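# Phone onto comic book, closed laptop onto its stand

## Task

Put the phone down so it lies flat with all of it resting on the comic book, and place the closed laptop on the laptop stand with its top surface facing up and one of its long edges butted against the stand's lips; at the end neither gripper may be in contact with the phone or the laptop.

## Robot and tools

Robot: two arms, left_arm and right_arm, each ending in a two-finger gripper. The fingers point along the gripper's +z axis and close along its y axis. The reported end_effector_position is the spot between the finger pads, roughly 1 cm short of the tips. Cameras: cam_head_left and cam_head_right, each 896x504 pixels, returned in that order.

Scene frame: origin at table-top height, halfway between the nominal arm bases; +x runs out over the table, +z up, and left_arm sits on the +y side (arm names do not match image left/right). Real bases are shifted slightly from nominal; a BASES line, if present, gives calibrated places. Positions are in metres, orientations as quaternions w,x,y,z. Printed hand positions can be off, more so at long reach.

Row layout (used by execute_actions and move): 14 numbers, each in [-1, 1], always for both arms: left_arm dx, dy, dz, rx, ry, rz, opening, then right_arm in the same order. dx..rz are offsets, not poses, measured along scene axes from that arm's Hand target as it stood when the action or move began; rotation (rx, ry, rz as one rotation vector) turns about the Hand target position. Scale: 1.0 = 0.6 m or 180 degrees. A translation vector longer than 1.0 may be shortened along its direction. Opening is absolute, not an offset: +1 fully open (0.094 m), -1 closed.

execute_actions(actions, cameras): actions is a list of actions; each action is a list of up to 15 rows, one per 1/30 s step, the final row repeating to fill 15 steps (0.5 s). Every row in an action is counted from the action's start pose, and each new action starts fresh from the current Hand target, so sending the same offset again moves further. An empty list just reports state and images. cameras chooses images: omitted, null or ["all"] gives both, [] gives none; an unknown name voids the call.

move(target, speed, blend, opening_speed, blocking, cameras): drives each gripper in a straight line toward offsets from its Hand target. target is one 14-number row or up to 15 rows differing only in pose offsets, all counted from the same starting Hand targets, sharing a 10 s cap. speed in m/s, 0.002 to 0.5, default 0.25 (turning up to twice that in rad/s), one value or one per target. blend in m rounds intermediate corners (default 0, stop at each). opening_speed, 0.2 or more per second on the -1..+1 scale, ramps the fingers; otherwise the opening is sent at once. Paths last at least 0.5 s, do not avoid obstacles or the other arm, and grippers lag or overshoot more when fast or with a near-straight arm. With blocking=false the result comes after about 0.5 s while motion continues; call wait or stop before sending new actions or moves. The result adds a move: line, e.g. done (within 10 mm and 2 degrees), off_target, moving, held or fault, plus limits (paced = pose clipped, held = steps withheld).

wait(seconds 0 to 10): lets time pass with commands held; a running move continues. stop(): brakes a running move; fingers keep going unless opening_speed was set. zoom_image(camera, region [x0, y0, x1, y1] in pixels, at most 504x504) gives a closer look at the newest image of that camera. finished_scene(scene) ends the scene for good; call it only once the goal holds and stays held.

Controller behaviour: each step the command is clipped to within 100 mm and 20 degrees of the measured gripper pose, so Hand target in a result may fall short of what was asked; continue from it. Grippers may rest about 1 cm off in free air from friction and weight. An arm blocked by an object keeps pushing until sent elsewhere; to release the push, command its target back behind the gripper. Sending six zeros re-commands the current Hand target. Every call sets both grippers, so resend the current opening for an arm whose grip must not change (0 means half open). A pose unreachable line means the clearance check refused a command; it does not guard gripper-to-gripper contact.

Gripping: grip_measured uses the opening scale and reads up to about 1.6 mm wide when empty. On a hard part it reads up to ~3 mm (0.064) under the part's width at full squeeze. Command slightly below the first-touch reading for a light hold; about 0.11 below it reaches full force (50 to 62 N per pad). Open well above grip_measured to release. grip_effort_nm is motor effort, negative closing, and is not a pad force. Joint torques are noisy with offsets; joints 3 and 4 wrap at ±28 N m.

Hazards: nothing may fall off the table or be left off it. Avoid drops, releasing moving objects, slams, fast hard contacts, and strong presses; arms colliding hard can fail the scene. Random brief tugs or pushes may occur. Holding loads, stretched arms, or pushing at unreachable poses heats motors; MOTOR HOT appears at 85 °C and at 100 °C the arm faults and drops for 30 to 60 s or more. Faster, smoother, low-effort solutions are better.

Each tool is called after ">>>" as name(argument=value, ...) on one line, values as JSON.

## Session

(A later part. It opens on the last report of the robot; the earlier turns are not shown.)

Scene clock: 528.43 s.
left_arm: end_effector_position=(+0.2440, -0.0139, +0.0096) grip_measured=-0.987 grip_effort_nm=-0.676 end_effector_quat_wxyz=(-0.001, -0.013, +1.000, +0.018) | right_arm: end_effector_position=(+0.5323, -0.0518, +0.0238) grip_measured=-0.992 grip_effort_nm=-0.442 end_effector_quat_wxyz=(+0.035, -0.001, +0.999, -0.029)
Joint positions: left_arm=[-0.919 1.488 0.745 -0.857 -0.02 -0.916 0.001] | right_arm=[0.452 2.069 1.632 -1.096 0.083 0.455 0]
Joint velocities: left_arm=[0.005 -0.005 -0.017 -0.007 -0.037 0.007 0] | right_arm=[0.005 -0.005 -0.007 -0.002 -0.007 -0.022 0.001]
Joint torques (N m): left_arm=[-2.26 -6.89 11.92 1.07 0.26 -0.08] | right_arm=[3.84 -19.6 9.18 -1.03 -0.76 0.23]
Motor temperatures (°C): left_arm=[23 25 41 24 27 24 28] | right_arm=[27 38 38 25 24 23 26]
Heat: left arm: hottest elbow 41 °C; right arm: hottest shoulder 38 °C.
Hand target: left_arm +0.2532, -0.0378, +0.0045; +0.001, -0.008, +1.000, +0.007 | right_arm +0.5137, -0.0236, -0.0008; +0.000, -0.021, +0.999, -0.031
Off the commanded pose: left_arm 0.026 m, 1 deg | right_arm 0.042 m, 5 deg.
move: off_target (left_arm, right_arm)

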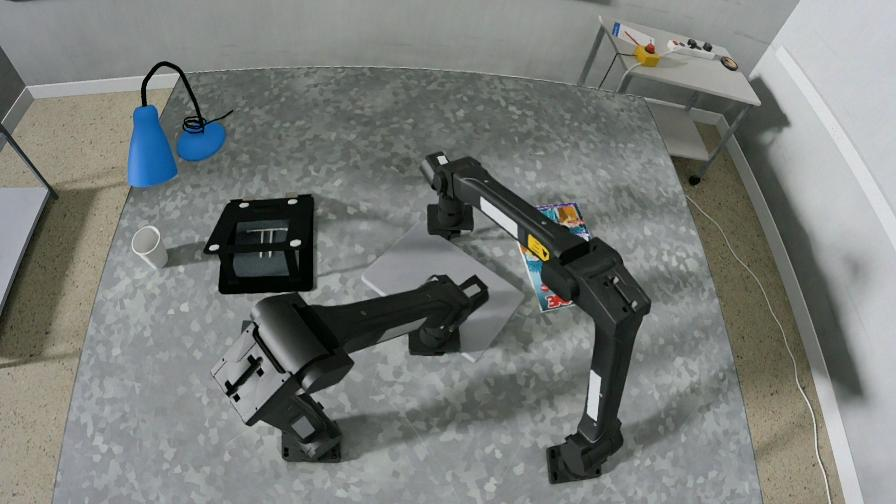

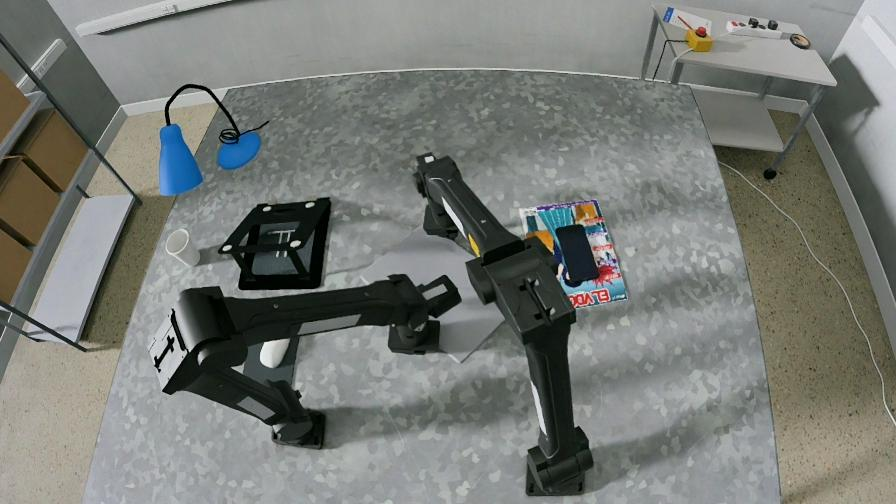

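>>> move(target=[[-0.03,0.08,0.25,0,0,0,-1,0.05,-0.05,0.2,0,0,0,-1],[0.1,0.42,0.25,0,0,0,-1,0.02,-0.25,0.25,0,0,0,-1],[0.3,0.42,0.25,0,0,0,-1,-0.5,-0.2,0.25,0,0,0,-1]], speed=0.22, blend=0.03)

Scene clock: 543.80 s.
left_arm: end_effector_position=(+0.4084, +0.2099, +0.1330) grip_measured=-0.987 grip_effort_nm=-0.672 end_effector_quat_wxyz=(-0.032, -0.005, +0.999, +0.016) | right_arm: end_effector_position=(+0.2204, -0.1353, +0.1533) grip_measured=-0.992 grip_effort_nm=-0.437 end_effector_quat_wxyz=(+0.003, -0.019, +0.999, -0.028)
Joint positions: left_arm=[-0.126 1.433 1.067 -1.273 -0.026 -0.107 0.001] | right_arm=[0.64 1.194 0.905 -1.31 0.048 0.608 0]
Joint velocities: left_arm=[-0.005 -0.005 -0.017 0.002 -0.022 0.007 0] | right_arm=[-0.005 0.005 -0.007 -0.002 0.051 -0.007 0.001]
Joint torques (N m): left_arm=[-0.03 -11.63 16.02 0.51 0.07 0.07] | right_arm=[1.38 -10.99 6.83 -0.27 0.14 0.27]
Motor temperatures (°C): left_arm=[23 25 40 24 27 24 28] | right_arm=[27 37 38 25 24 23 26]
Heat: left arm: hottest elbow 40 °C; right arm: hottest elbow 38 °C.
Hand target: left_arm +0.4379, +0.2123, +0.1517; -0.001, -0.008, +1.000, +0.011 | right_arm +0.2121, -0.1374, +0.1519; -0.001, -0.021, +0.999, -0.032
Off the commanded pose: left_arm 0.033 m, 4 deg | right_arm 0.011 m, 1 deg.
move: off_target (left_arm, right_arm)

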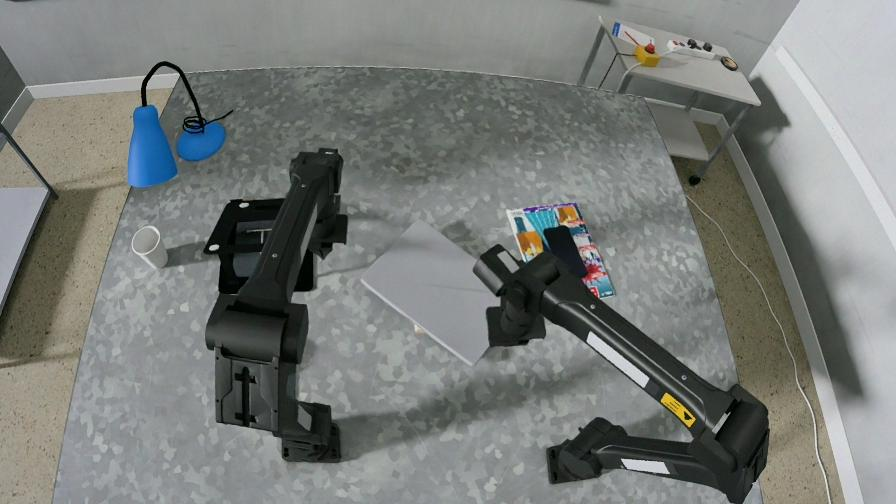

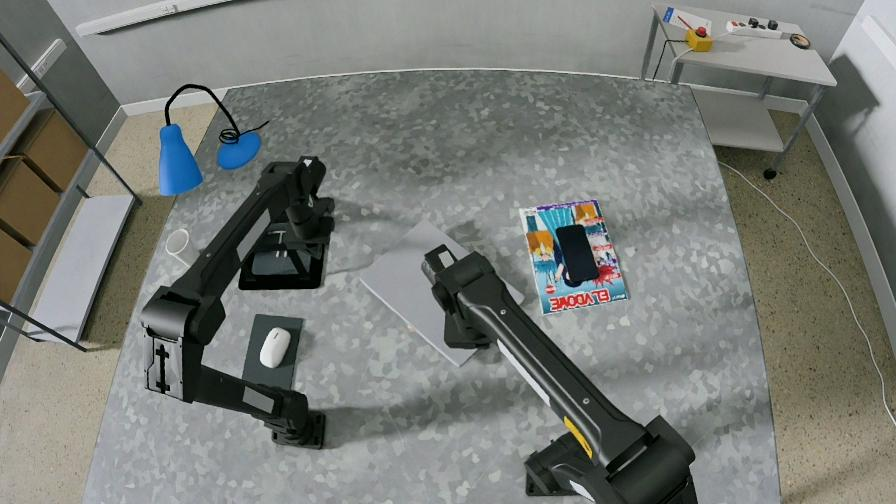

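>>> move(target=[[0.15,-0.496,0.02,0,0,0,-1,0.0,0.13,0,0,0,0,-1]], speed=0.2, blend=0.03)

>>> move(target=[[0,0,-0.12,0,0,0,-1,0.0,0,-0.14,0,0,0,-1]], speed=0.15)

>>> zoom_image(camera="cam_head_left", region=[340, 190, 560, 390])

>>> zoom_image(camera="cam_head_right", region=[340, 190, 560, 390])

Scene clock: 552.20 s.
left_arm: end_effector_position=(+0.5097, -0.0734, +0.1477) grip_measured=-0.987 grip_effort_nm=-0.672 end_effector_quat_wxyz=(-0.017, -0.006, +1.000, +0.021) | right_arm: end_effector_position=(+0.1987, -0.0803, +0.1375) grip_measured=-0.992 grip_effort_nm=-0.437 end_effector_quat_wxyz=(-0.017, -0.019, +0.999, -0.048)
Joint positions: left_arm=[-0.618 1.905 1.713 -1.431 -0.016 -0.601 0.001] | right_arm=[0.813 1.305 0.953 -1.31 0.043 0.782 0]
Joint velocities: left_arm=[-0.005 -0.005 0.002 0.007 -0.051 -0.007 0] | right_arm=[0.005 0.015 -0.007 -0.022 0.022 0.007 0]
Joint torques (N m): left_arm=[-2.02 -19.9 16.65 -0.13 -0.05 -0.09] | right_arm=[1.38 -8.88 11.95 0.13 0.06 0.22]
Motor temperatures (°C): left_arm=[23 25 40 24 26 23 28] | right_arm=[27 37 38 25 24 23 26]
Heat: left arm: hottest elbow 40 °C; right arm: hottest elbow 38 °C.
Hand target: left_arm +0.5250, -0.0872, +0.1652; +0.001, -0.008, +1.000, +0.009 | right_arm +0.2123, -0.0593, +0.1505; -0.002, -0.021, +0.999, -0.032
Off the commanded pose: left_arm 0.027 m, 2 deg | right_arm 0.029 m, 3 deg.
move: off_target (left_arm, right_arm)

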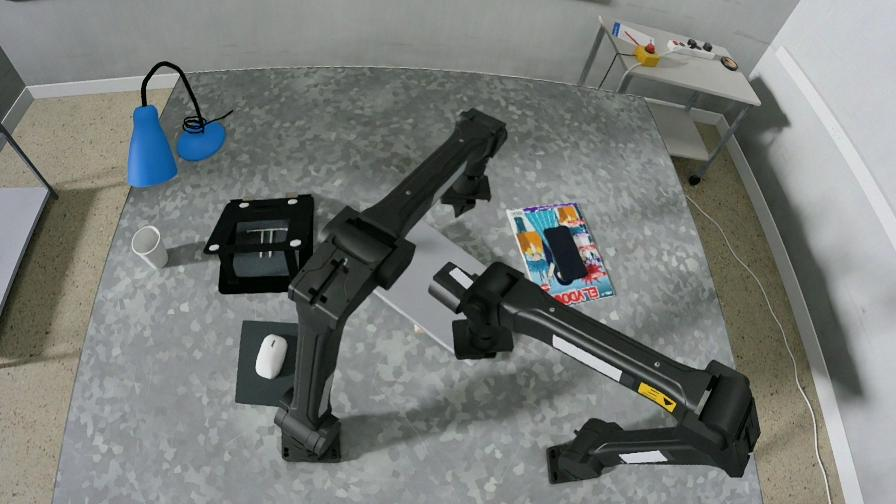

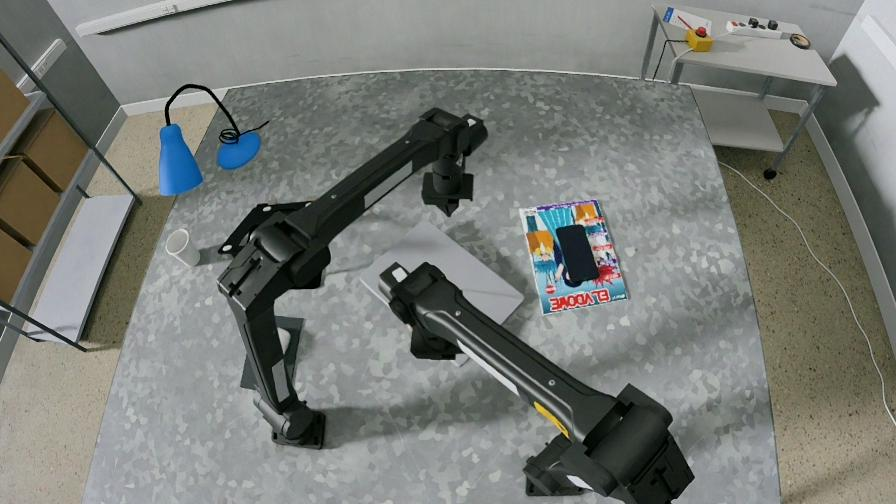

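Scene clock: 553.43 s.
left_arm: end_effector_position=(+0.5251, -0.0837, +0.0979) grip_measured=-0.987 grip_effort_nm=-0.672 end_effector_quat_wxyz=(+0.000, -0.007, +1.000, +0.010) | right_arm: end_effector_position=(+0.2164, -0.0614, +0.0759) grip_measured=-0.992 grip_effort_nm=-0.437 end_effector_quat_wxyz=(+0.004, -0.018, +0.999, -0.026)
Joint positions: left_arm=[-0.618 1.96 1.664 -1.286 -0.016 -0.603 0.001] | right_arm=[0.813 1.411 0.879 -1.071 0.043 0.782 0]
Joint velocities: left_arm=[0.005 -0.015 -0.007 0.002 0.022 -0.007 0] | right_arm=[-0.005 -0.005 -0.002 -0.012 -0.066 -0.037 0.001]
Joint torques (N m): left_arm=[-2.08 -21.07 9.51 0.53 -0.03 -0.1] | right_arm=[1.14 -10.23 6.53 0.42 0.08 0.19]
Motor temperatures (°C): left_arm=[23 25 40 24 26 23 28] | right_arm=[27 37 38 25 24 23 26]
Heat: left arm: hottest elbow 40 °C; right arm: hottest elbow 38 °C.
Hand target: left_arm +0.5239, -0.0873, +0.0934; +0.001, -0.008, +1.000, +0.009 | right_arm +0.2126, -0.0607, +0.0666; -0.002, -0.021, +0.999, -0.032
Off the commanded pose: left_arm 0.006 m, 0 deg | right_arm 0.010 m, 1 deg.
move: done

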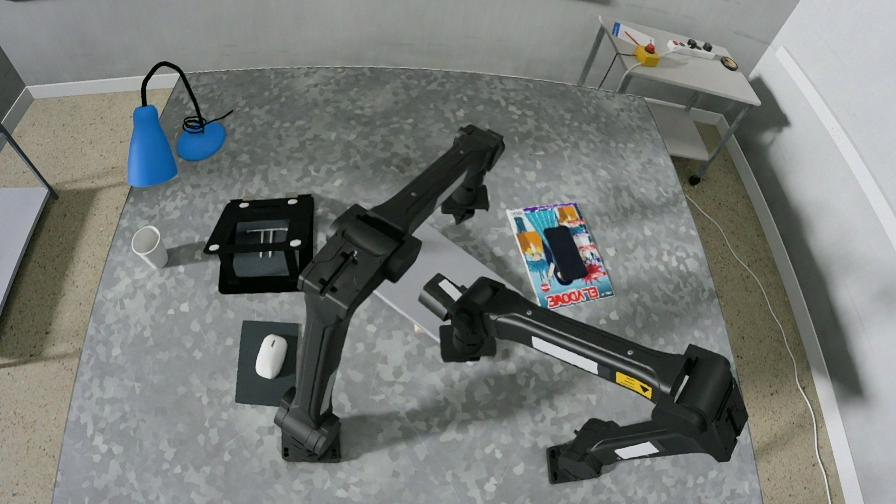

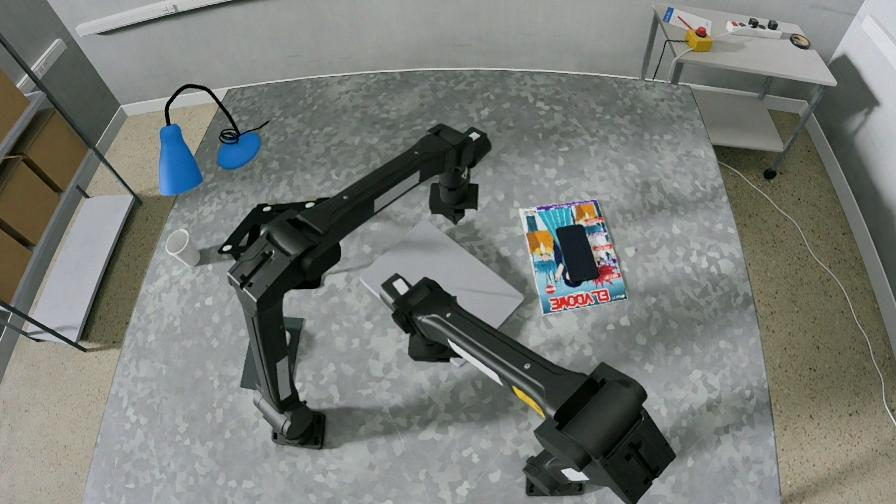

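Scaled by 2.291.

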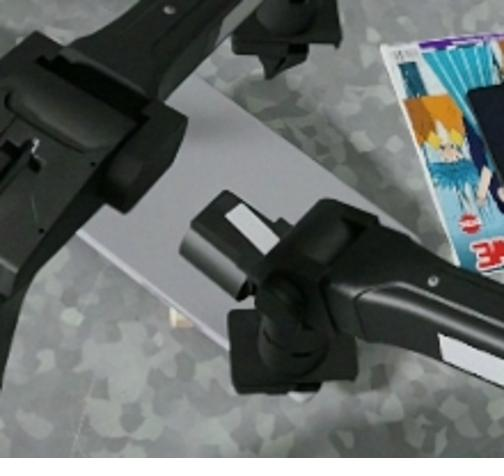

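Scaled by 2.291.

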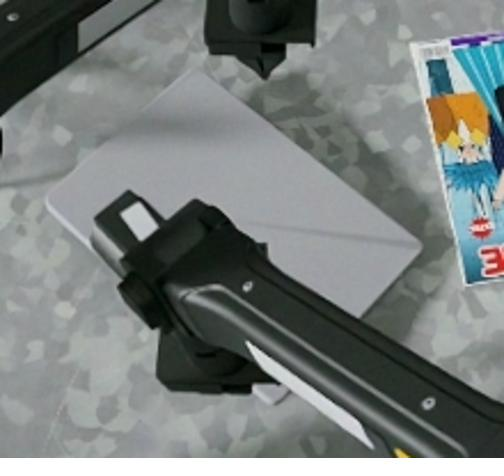

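>>> move(target=[[0,0.5,0.1,0,0,0,-1,-0.02,0.06,-0.0,0,0,0,-1],[-0.1,0.5,0.1,0,0,0,-1,-0.02,0.06,-0.12,0,0,0,-1]], speed=0.15)

>>> zoom_image(camera="cam_head_left", region=[340, 190, 560, 390])

>>> zoom_image(camera="cam_head_right", region=[340, 190, 560, 390])

Scene clock: 566.77 s.
left_arm: end_effector_position=(+0.4688, +0.2139, +0.1481) grip_measured=-0.987 grip_effort_nm=-0.672 end_effector_quat_wxyz=(-0.012, -0.012, +1.000, +0.011) | right_arm: end_effector_position=(+0.2076, -0.0240, +0.0102) grip_measured=-0.992 grip_effort_nm=-0.437 end_effector_quat_wxyz=(+0.008, -0.018, +1.000, -0.022)
Joint positions: left_arm=[-0.101 1.545 1.234 -1.285 -0.021 -0.097 0.001] | right_arm=[0.897 1.576 0.852 -0.871 0.039 0.866 0]
Joint velocities: left_arm=[0.005 -0.005 0.002 -0.002 -0.037 0.066 0.001] | right_arm=[-0.005 0.005 -0.002 -0.007 -0.066 -0.081 0]
Joint torques (N m): left_arm=[-0.97 -16.03 8.99 0.61 -0.09 0.05] | right_arm=[1.14 -10.64 5.31 0.64 0.06 0.21]
Motor temperatures (°C): left_arm=[23 26 39 24 26 23 28] | right_arm=[27 36 38 25 24 23 26]
Heat: left arm: hottest elbow 39 °C; right arm: hottest elbow 38 °C.
Hand target: left_arm +0.4679, +0.2143, +0.1528; -0.001, -0.008, +1.000, +0.011 | right_arm +0.2011, -0.0260, -0.0061; -0.002, -0.021, +0.999, -0.033
Off the commanded pose: left_arm 0.007 m, 2 deg | right_arm 0.017 m, 2 deg.
move: off_target (right_arm)

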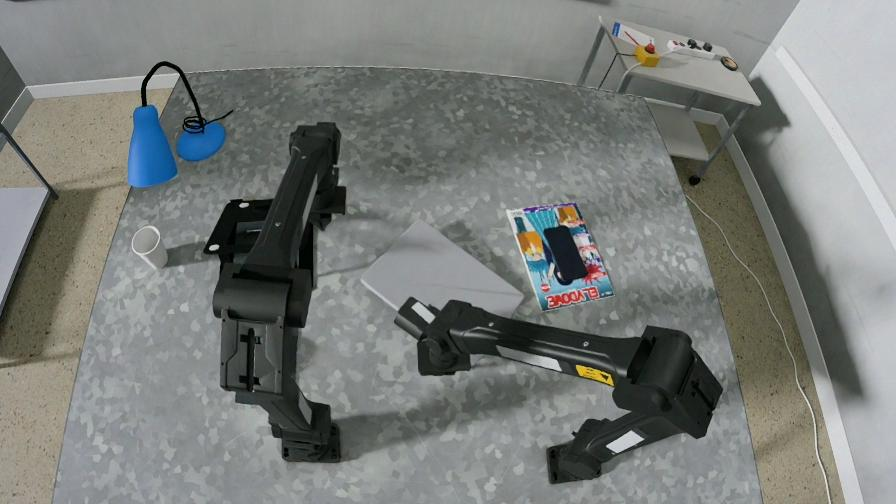

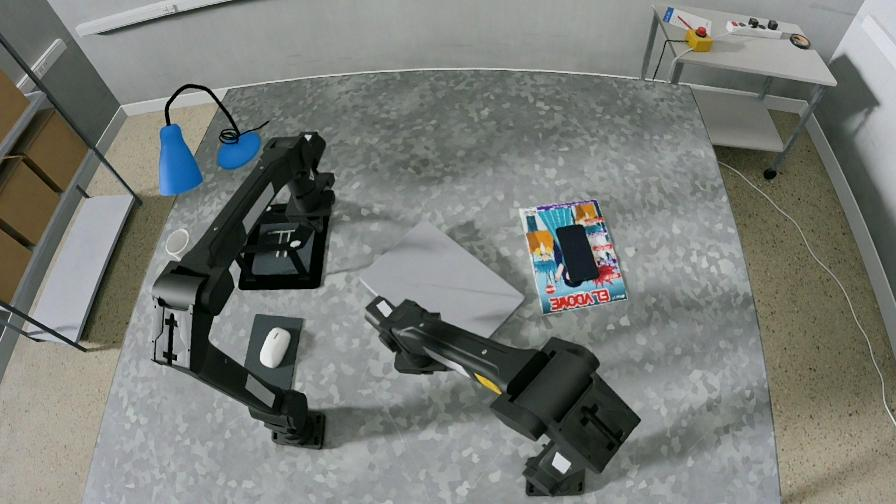

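Scaled by 2.291.

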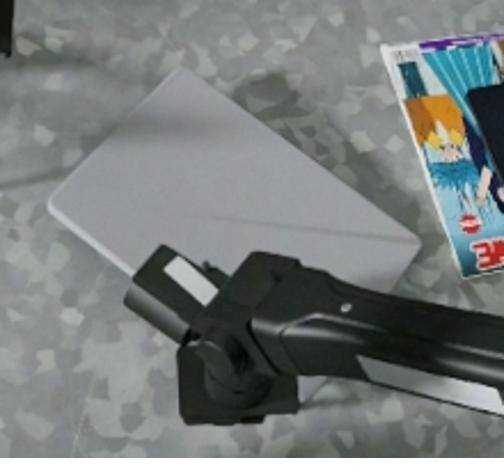

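Scaled by 2.291.

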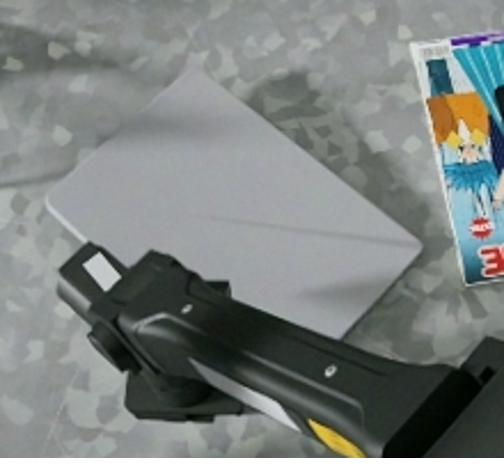

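>>> move(target=[[-0.1,0.2,0.1,0,0,0,-1,0.08,-0.058,-0.0,0,0,0,-1],[-0.15,0.2,0.1,0,0,0,-1,0.22,-0.13,-0.0,0,0,0,-1]], speed=0.1)

>>> zoom_image(camera="cam_head_left", region=[340, 190, 560, 390])

Scene clock: 574.23 s.
left_arm: end_effector_position=(+0.3884, +0.3323, +0.2093) grip_measured=-0.987 grip_effort_nm=-0.672 end_effector_quat_wxyz=(-0.002, -0.005, +1.000, +0.011) | right_arm: end_effector_position=(+0.3120, -0.1040, +0.0103) grip_measured=-0.992 grip_effort_nm=-0.442 end_effector_quat_wxyz=(+0.001, -0.027, +0.999, -0.023)
Joint positions: left_arm=[0.209 1.308 1.154 -1.415 -0.022 0.228 0.001] | right_arm=[0.561 1.634 0.927 -0.886 0.041 0.513 0]
Joint velocities: left_arm=[-0.015 -0.005 -0.002 -0.017 0.11 0.037 -0.001] | right_arm=[-0.005 0.005 -0.002 -0.002 -0.022 -0.007 0]
Joint torques (N m): left_arm=[-0.73 -12.92 9.24 -0.01 -0.05 0.12] | right_arm=[-1.14 -9.17 9.25 0.64 0.53 0.05]
Motor temperatures (°C): left_arm=[23 26 38 24 26 23 28] | right_arm=[27 36 37 25 24 23 26]
Heat: left arm: hottest elbow 38 °C; right arm: hottest elbow 37 °C.
Hand target: left_arm +0.3797, +0.3363, +0.2123; -0.002, -0.008, +1.000, +0.012 | right_arm +0.3332, -0.1052, -0.0044; +0.000, -0.021, +0.999, -0.031
Off the commanded pose: left_arm 0.011 m, 0 deg | right_arm 0.027 m, 1 deg.
move: off_target (left_arm, right_arm)

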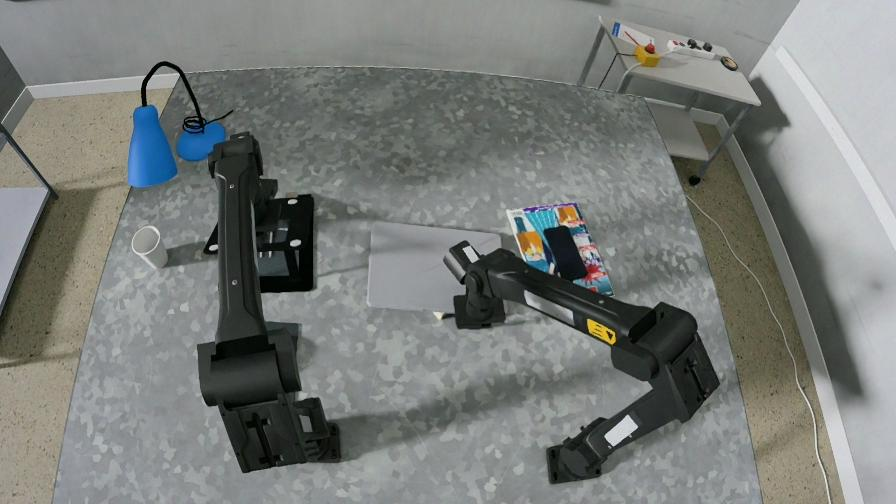

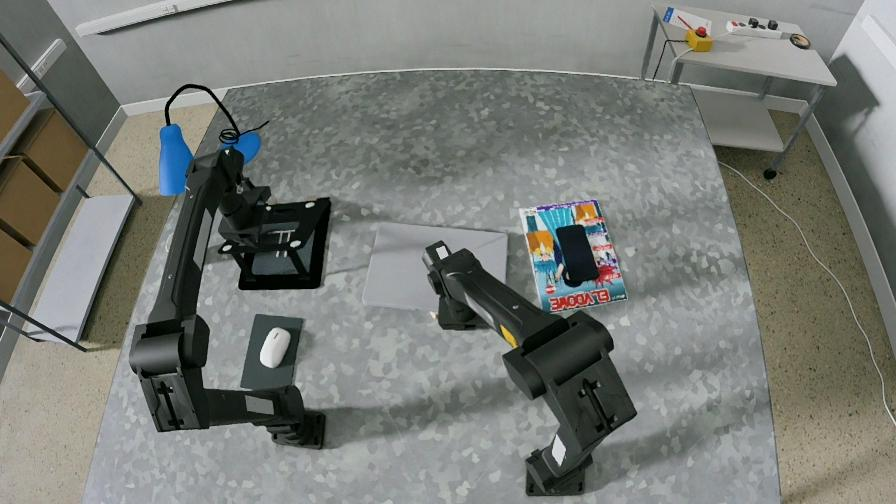

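Scaled by 2.291.

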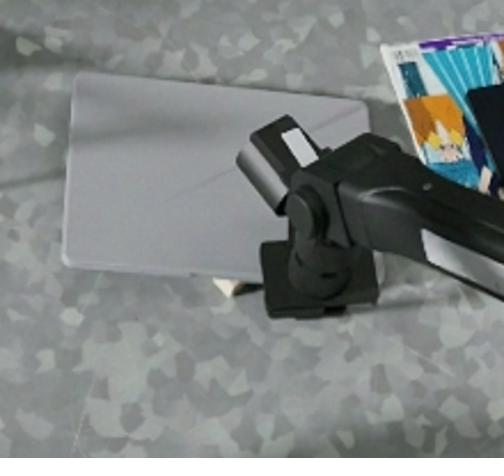

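>>> move(target=[[0,0,0.0,0,0,0,-1,-0.08,-0.05,0.0,0,0,0,-1],[0,0,0.0,0,0,0,-1,-0.1,-0.1,0.25,0,0,0,-1],[0,0,0.0,0,0,0,-1,-0.05,-0.33,0.25,0,0,0,-1]], speed=0.2)

>>> zoom_image(camera="cam_head_left", region=[350, 200, 530, 340])

>>> zoom_image(camera="cam_head_right", region=[350, 200, 530, 340])

>>> zoom_image(camera="cam_head_left", region=[180, 170, 340, 310])

>>> zoom_image(camera="cam_head_right", region=[190, 170, 350, 310])

Scene clock: 582.03 s.
left_arm: end_effector_position=(+0.3884, +0.3323, +0.2093) grip_measured=-0.987 grip_effort_nm=-0.672 end_effector_quat_wxyz=(-0.002, -0.005, +1.000, +0.011) | right_arm: end_effector_position=(+0.2865, -0.2995, +0.1328) grip_measured=-0.992 grip_effort_nm=-0.432 end_effector_quat_wxyz=(-0.021, -0.023, +0.999, -0.034)
Joint positions: left_arm=[0.209 1.308 1.154 -1.415 -0.022 0.229 0.001] | right_arm=[0.07 1.255 0.897 -1.26 0.065 0.031 0]
Joint velocities: left_arm=[-0.005 -0.015 -0.007 0.007 0.007 -0.037 0.001] | right_arm=[0.005 -0.005 0.007 -0.012 -0.022 0.022 -0.001]
Joint torques (N m): left_arm=[0.26 -12.34 9.4 -0.08 -0.08 0.07] | right_arm=[-0.21 -10.46 10.59 0.18 -0.02 0.08]
Motor temperatures (°C): left_arm=[23 26 38 24 26 23 28] | right_arm=[27 36 38 25 24 23 26]
Heat: left arm: hottest elbow 38 °C; right arm: hottest elbow 38 °C.
Hand target: left_arm +0.3797, +0.3363, +0.2123; -0.002, -0.008, +1.000, +0.012 | right_arm +0.3026, -0.3012, +0.1486; +0.003, -0.021, +0.999, -0.031
Off the commanded pose: left_arm 0.010 m, 0 deg | right_arm 0.021 m, 2 deg.
move: off_target (right_arm)

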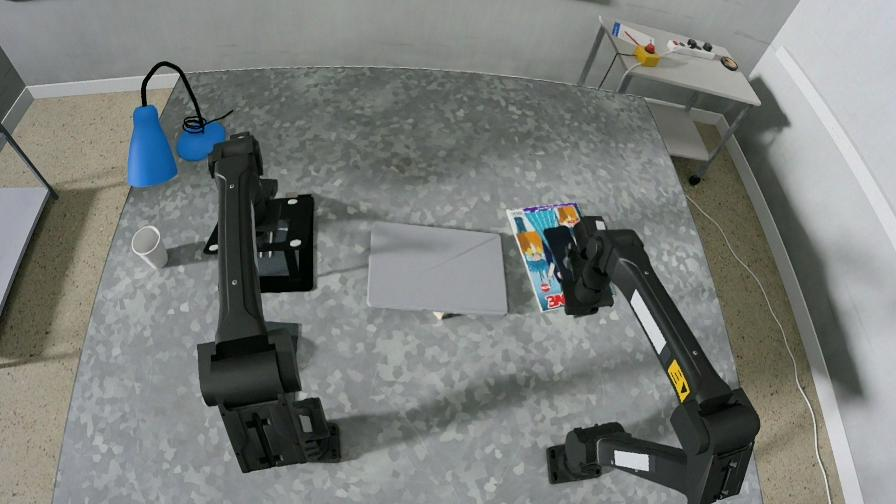

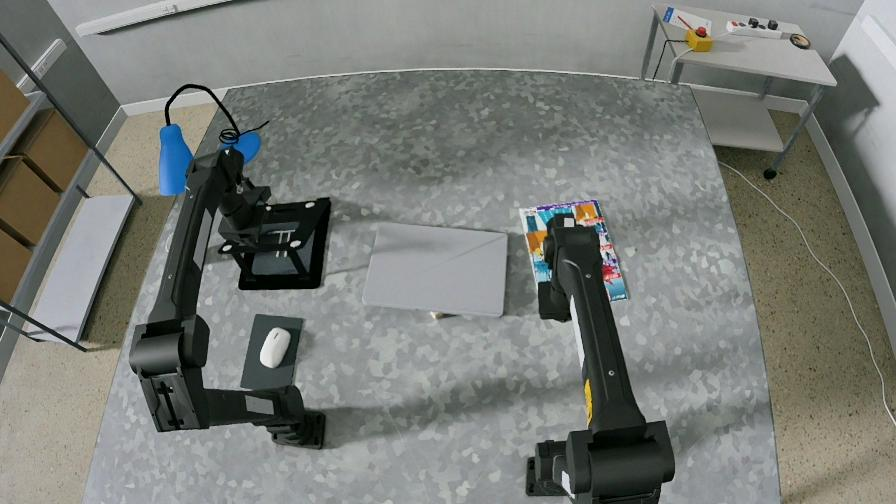

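Scaled by 2.800.

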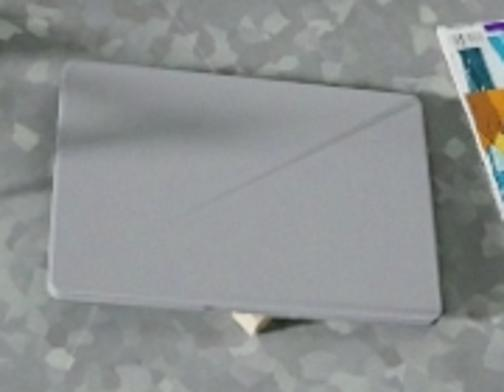

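Scaled by 2.800.

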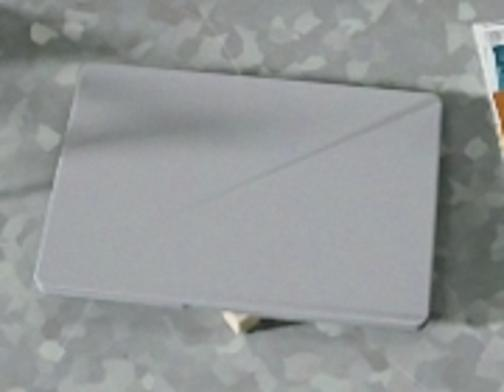

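Scaled by 3.150.

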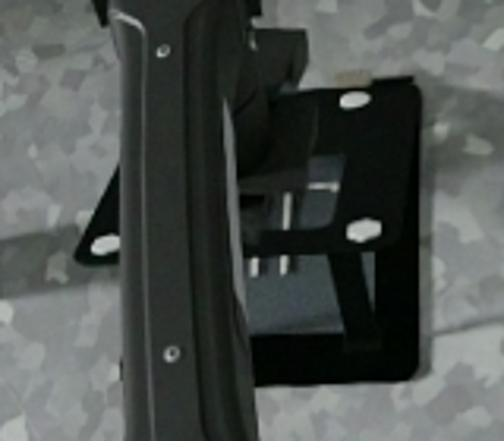

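Scaled by 3.150.

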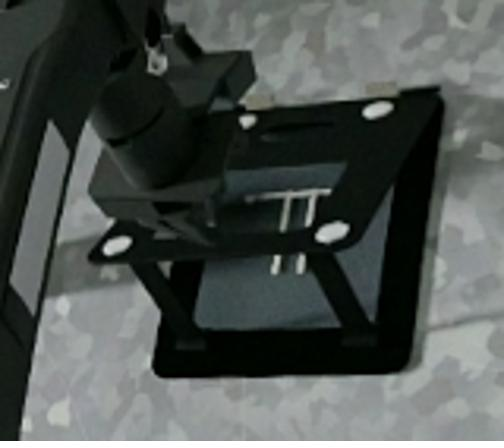

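>>> zoom_image(camera="cam_head_left", region=[400, 280, 480, 330])

>>> zoom_image(camera="cam_head_left", region=[460, 210, 540, 330])

>>> zoom_image(camera="cam_head_right", region=[350, 210, 430, 330])

Scaled by 6.300.

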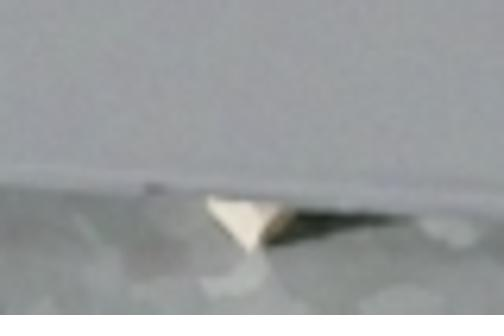

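Scaled by 4.200.

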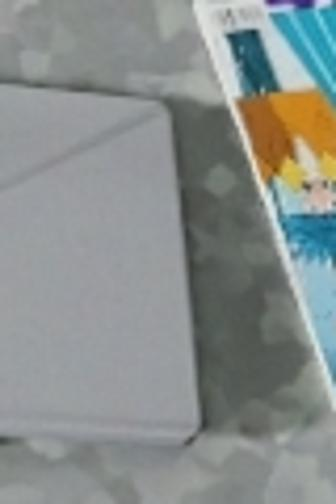

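Scaled by 4.200.

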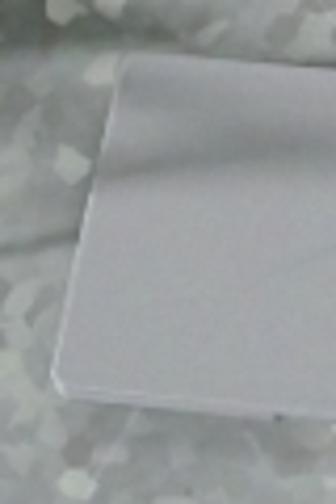

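>>> move(target=[[0,0,0.0,0,0,0,-1,0.09,0.28,0.0,0,0,0,-1],[0,0,0.0,0,0,0,-1,0.09,0.28,-0.12,0,0,0,-1]], speed=0.15)

>>> zoom_image(camera="cam_head_left", region=[420, 220, 560, 340])

>>> zoom_image(camera="cam_head_right", region=[420, 220, 560, 340])

Scene clock: 626.30 s.
left_arm: end_effector_position=(+0.3884, +0.3323, +0.2093) grip_measured=-0.987 grip_effort_nm=-0.672 end_effector_quat_wxyz=(-0.002, -0.005, +1.000, +0.011) | right_arm: end_effector_position=(+0.3595, -0.1357, +0.0856) grip_measured=-0.992 grip_effort_nm=-0.437 end_effector_quat_wxyz=(+0.009, -0.021, +0.999, -0.027)
Joint positions: left_arm=[0.209 1.308 1.154 -1.415 -0.022 0.229 0.001] | right_arm=[0.444 1.57 1.085 -1.092 0.055 0.407 0]
Joint velocities: left_arm=[-0.005 -0.005 -0.002 -0.002 -0.081 -0.007 0] | right_arm=[0.005 -0.005 0.022 -0.007 -0.051 -0.081 0]
Joint torques (N m): left_arm=[-0.09 -13.04 9.18 -0.16 -0.06 0.1] | right_arm=[1.03 -13.39 6.54 0.53 0.13 0.22]
Motor temperatures (°C): left_arm=[23 26 37 24 26 23 28] | right_arm=[26 34 43 25 24 23 26]
Heat: left arm: hottest elbow 37 °C; right arm: hottest elbow 43 °C.
Hand target: left_arm +0.3797, +0.3362, +0.2123; -0.002, -0.008, +1.000, +0.012 | right_arm +0.3567, -0.1343, +0.0735; +0.000, -0.021, +0.999, -0.031
Off the commanded pose: left_arm 0.010 m, 0 deg | right_arm 0.010 m, 1 deg.
move: done

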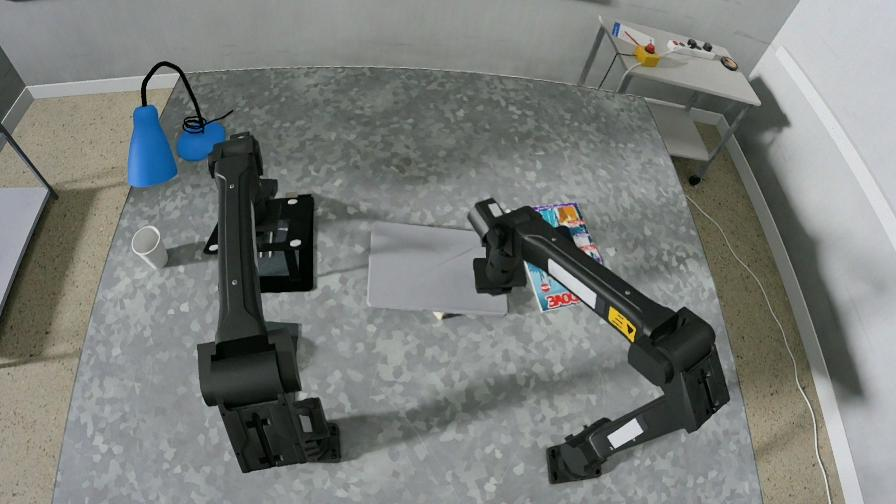

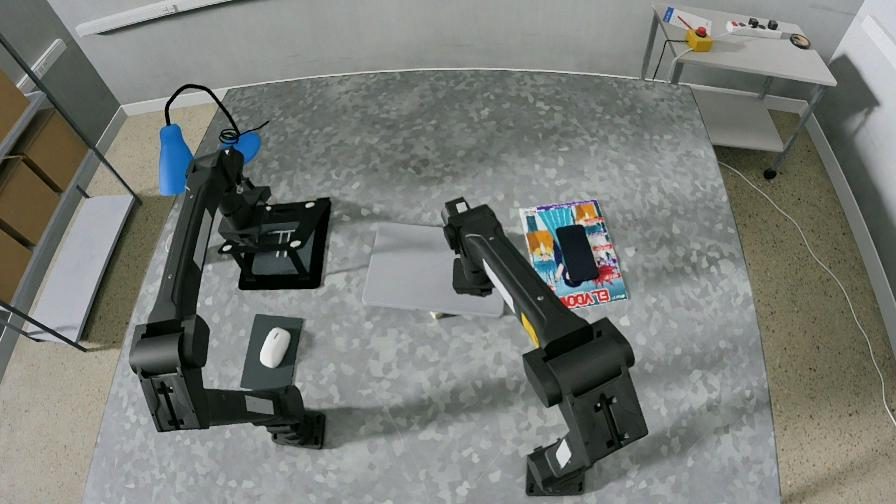

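Scaled by 3.600.

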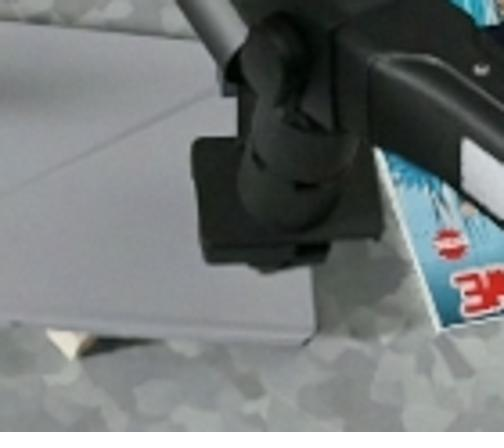

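Scaled by 3.600.

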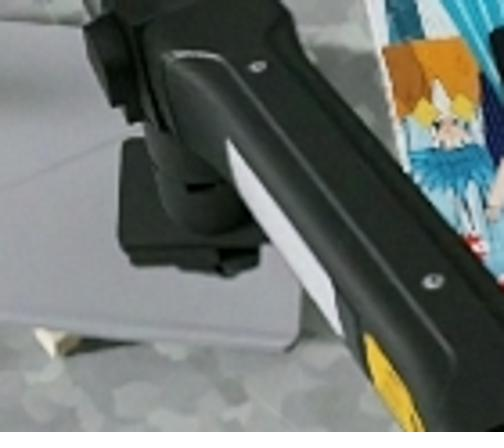

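>>> execute_actions(actions=[])

Scene clock: 638.73 s.
left_arm: end_effector_position=(+0.3884, +0.3323, +0.2093) grip_measured=-0.987 grip_effort_nm=-0.672 end_effector_quat_wxyz=(-0.002, -0.005, +1.000, +0.011) | right_arm: end_effector_position=(+0.3595, -0.1357, +0.0856) grip_measured=-0.992 grip_effort_nm=-0.442 end_effector_quat_wxyz=(+0.009, -0.021, +0.999, -0.027)
Joint positions: left_arm=[0.209 1.308 1.154 -1.415 -0.022 0.229 0.001] | right_arm=[0.444 1.57 1.085 -1.092 0.055 0.407 0]
Joint velocities: left_arm=[-0.005 -0.015 0.007 -0.012 -0.051 -0.022 0] | right_arm=[-0.015 -0.015 -0.002 0.002 0.051 -0.037 0.001]
Joint torques (N m): left_arm=[-0.03 -13.22 9.51 0.02 -0.08 0.07] | right_arm=[0.97 -13.33 6.67 0.5 0.14 0.22]
Motor temperatures (°C): left_arm=[23 26 37 24 26 23 28] | right_arm=[26 34 41 25 24 23 26]
Heat: left arm: hottest elbow 37 °C; right arm: hottest elbow 41 °C.
Hand target: left_arm +0.3797, +0.3362, +0.2123; -0.002, -0.008, +1.000, +0.012 | right_arm +0.3567, -0.1343, +0.0735; +0.000, -0.021, +0.999, -0.031
Tool commands: left_gripper/opening=-1.0 right_gripper/opening=-1.0
Off the commanded pose: left_arm 0.010 m, 0 deg | right_arm 0.010 m, 1 deg.

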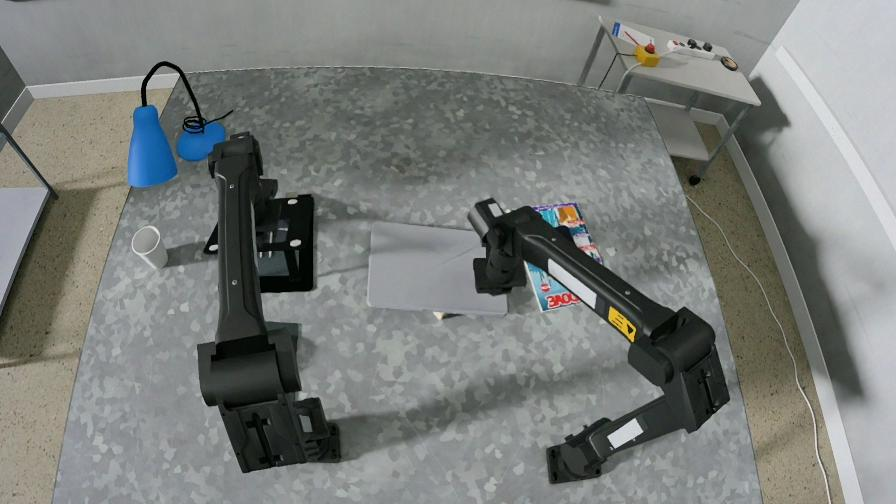

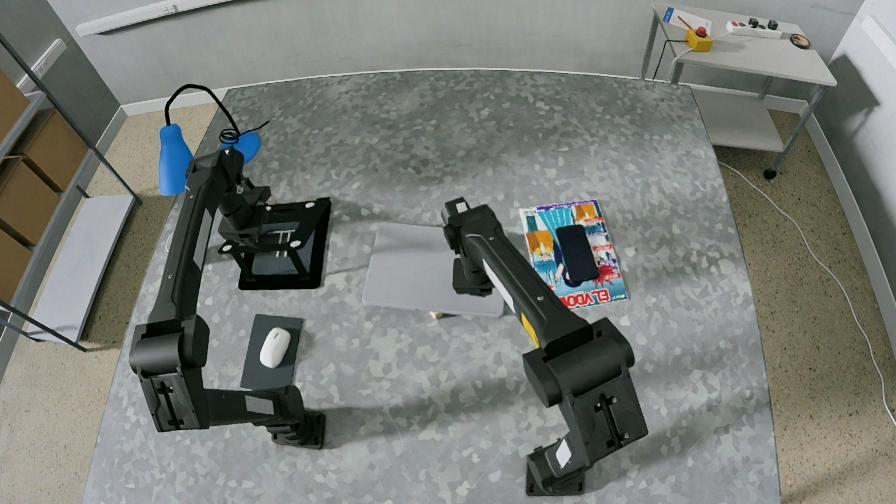

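>>> zoom_image(camera="cam_head_right", region=[350, 210, 530, 330])

>>> zoom_image(camera="cam_head_left", region=[350, 210, 530, 330])

Scaled by 2.800.

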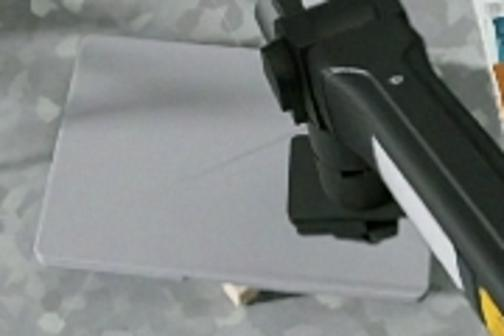

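Scaled by 2.800.

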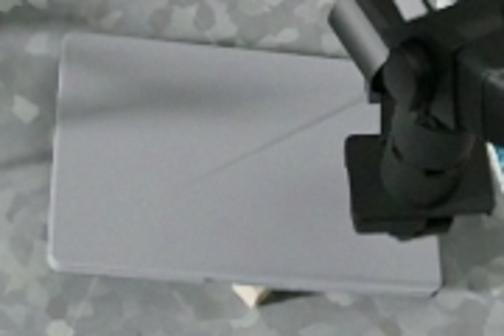

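>>> move(target=[0,0,0,0,0,0,-1,-0.02,0,-0.03,0,0,0,-1], speed=0.04, cameras=[])

>>> move(target=[0,0,0,0,0,0,-1,0,0,-0.016,0,0,0,-1], speed=0.03, cameras=[])

>>> move(target=[0,0,0,0,0,0,-1,0,0,-0.016,0,0,0,-1], speed=0.03)

Scene clock: 645.07 s.
left_arm: end_effector_position=(+0.3884, +0.3323, +0.2093) grip_measured=-0.987 grip_effort_nm=-0.672 end_effector_quat_wxyz=(-0.002, -0.005, +1.000, +0.011) | right_arm: end_effector_position=(+0.3506, -0.1373, +0.0685) grip_measured=-0.992 grip_effort_nm=-0.442 end_effector_quat_wxyz=(+0.010, -0.018, +0.999, -0.026)
Joint positions: left_arm=[0.209 1.308 1.154 -1.415 -0.022 0.229 0.001] | right_arm=[0.449 1.57 1.034 -1.038 0.055 0.419 0]
Joint velocities: left_arm=[-0.015 0.005 -0.017 -0.002 0.037 0.007 -0.001] | right_arm=[0.005 -0.005 -0.002 0.012 -0.007 0.066 0]
Joint torques (N m): left_arm=[-0.32 -13.04 9.47 -0.13 -0.07 0.07] | right_arm=[1.44 -12.98 6.17 0.47 0.12 0.29]
Motor temperatures (°C): left_arm=[23 26 37 24 26 23 28] | right_arm=[26 35 40 25 24 23 26]
Heat: left arm: hottest elbow 37 °C; right arm: hottest elbow 40 °C.
Hand target: left_arm +0.3797, +0.3362, +0.2123; -0.002, -0.008, +1.000, +0.012 | right_arm +0.3448, -0.1344, +0.0555; +0.000, -0.021, +0.999, -0.031
Off the commanded pose: left_arm 0.010 m, 0 deg | right_arm 0.015 m, 1 deg.
move: off_target (right_arm)
No camera images: "cameras" was empty.

Scene clock: 645.97 s.
left_arm: end_effector_position=(+0.3884, +0.3323, +0.2093) grip_measured=-0.987 grip_effort_nm=-0.672 end_effector_quat_wxyz=(-0.002, -0.005, +1.000, +0.011) | right_arm: end_effector_position=(+0.3510, -0.1372, +0.0606) grip_measured=-0.992 grip_effort_nm=-0.432 end_effector_quat_wxyz=(+0.012, -0.018, +0.999, -0.025)
Joint positions: left_arm=[0.209 1.308 1.154 -1.415 -0.022 0.229 0.001] | right_arm=[0.449 1.58 1.022 -1.012 0.055 0.419 0]
Joint velocities: left_arm=[0.015 -0.015 0.012 0.007 0.022 -0.007 -0.001] | right_arm=[-0.005 -0.015 0.007 0.002 0.051 -0.007 0]
Joint torques (N m): left_arm=[-0.85 -12.45 9.29 0.02 -0.06 0.11] | right_arm=[1.44 -12.22 6.11 0.51 0.13 0.22]
Motor temperatures (°C): left_arm=[23 26 37 24 26 23 28] | right_arm=[26 35 40 25 24 23 26]
Heat: left arm: hottest elbow 37 °C; right arm: hottest elbow 40 °C.
Hand target: left_arm +0.3797, +0.3362, +0.2123; -0.002, -0.008, +1.000, +0.012 | right_arm +0.3448, -0.1346, +0.0459; +0.000, -0.021, +0.999, -0.031
Off the commanded pose: left_arm 0.010 m, 0 deg | right_arm 0.016 m, 2 deg.
move: off_target (right_arm)
No camera images: "cameras" was empty.

Scene clock: 646.90 s.
left_arm: end_effector_position=(+0.3884, +0.3323, +0.2093) grip_measured=-0.987 grip_effort_nm=-0.676 end_effector_quat_wxyz=(-0.002, -0.005, +1.000, +0.011) | right_arm: end_effector_position=(+0.3510, -0.1372, +0.0506) grip_measured=-0.992 grip_effort_nm=-0.437 end_effector_quat_wxyz=(+0.012, -0.018, +0.999, -0.025)
Joint positions: left_arm=[0.209 1.308 1.154 -1.415 -0.022 0.229 0.001] | right_arm=[0.449 1.596 1.01 -0.985 0.055 0.419 0]
Joint velocities: left_arm=[-0.005 0.005 0.002 0.002 0.022 0.022 0] | right_arm=[0.005 -0.015 0.002 -0.007 0.007 -0.037 0]
Joint torques (N m): left_arm=[-0.44 -13.22 9.21 -0.05 -0.07 0.1] | right_arm=[1.38 -12.92 6.02 0.5 0.13 0.23]
Motor temperatures (°C): left_arm=[23 26 37 24 26 23 28] | right_arm=[26 35 40 25 24 23 26]
Heat: left arm: hottest elbow 37 °C; right arm: hottest elbow 40 °C.
Hand target: left_arm +0.3797, +0.3362, +0.2123; -0.002, -0.008, +1.000, +0.012 | right_arm +0.3447, -0.1348, +0.0363; +0.000, -0.021, +0.999, -0.031
Off the commanded pose: left_arm 0.010 m, 0 deg | right_arm 0.016 m, 2 deg.
move: off_target (right_arm)

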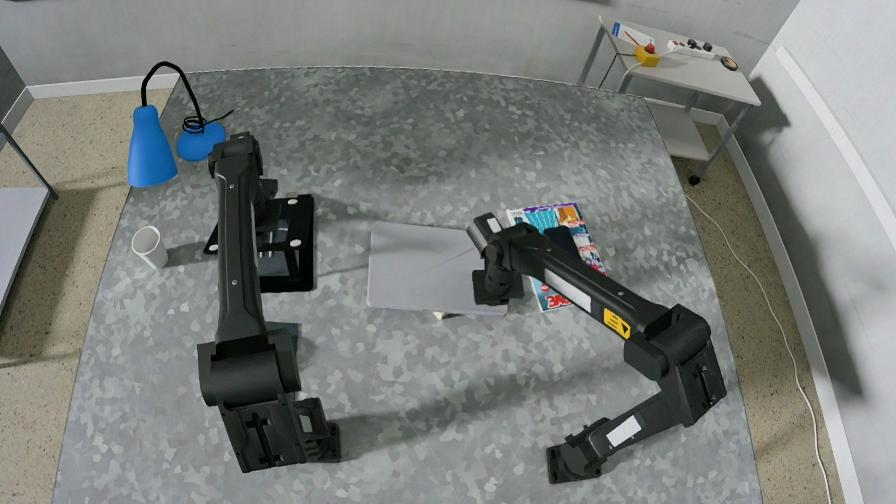

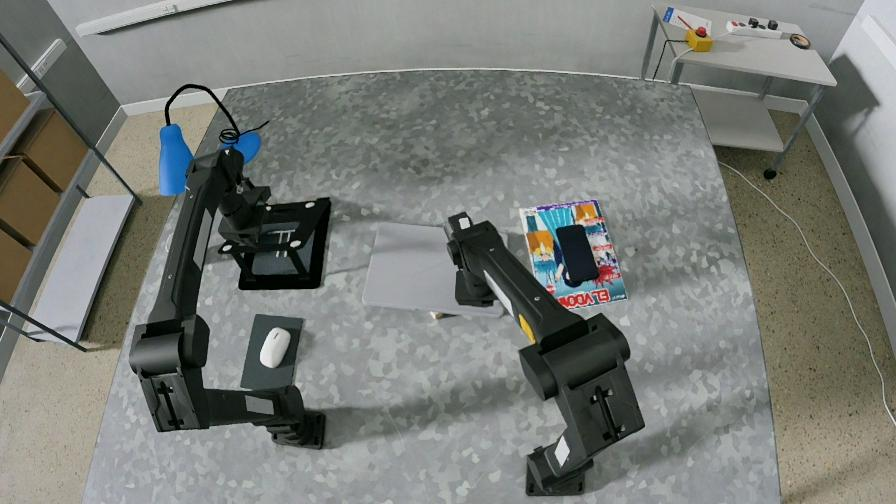

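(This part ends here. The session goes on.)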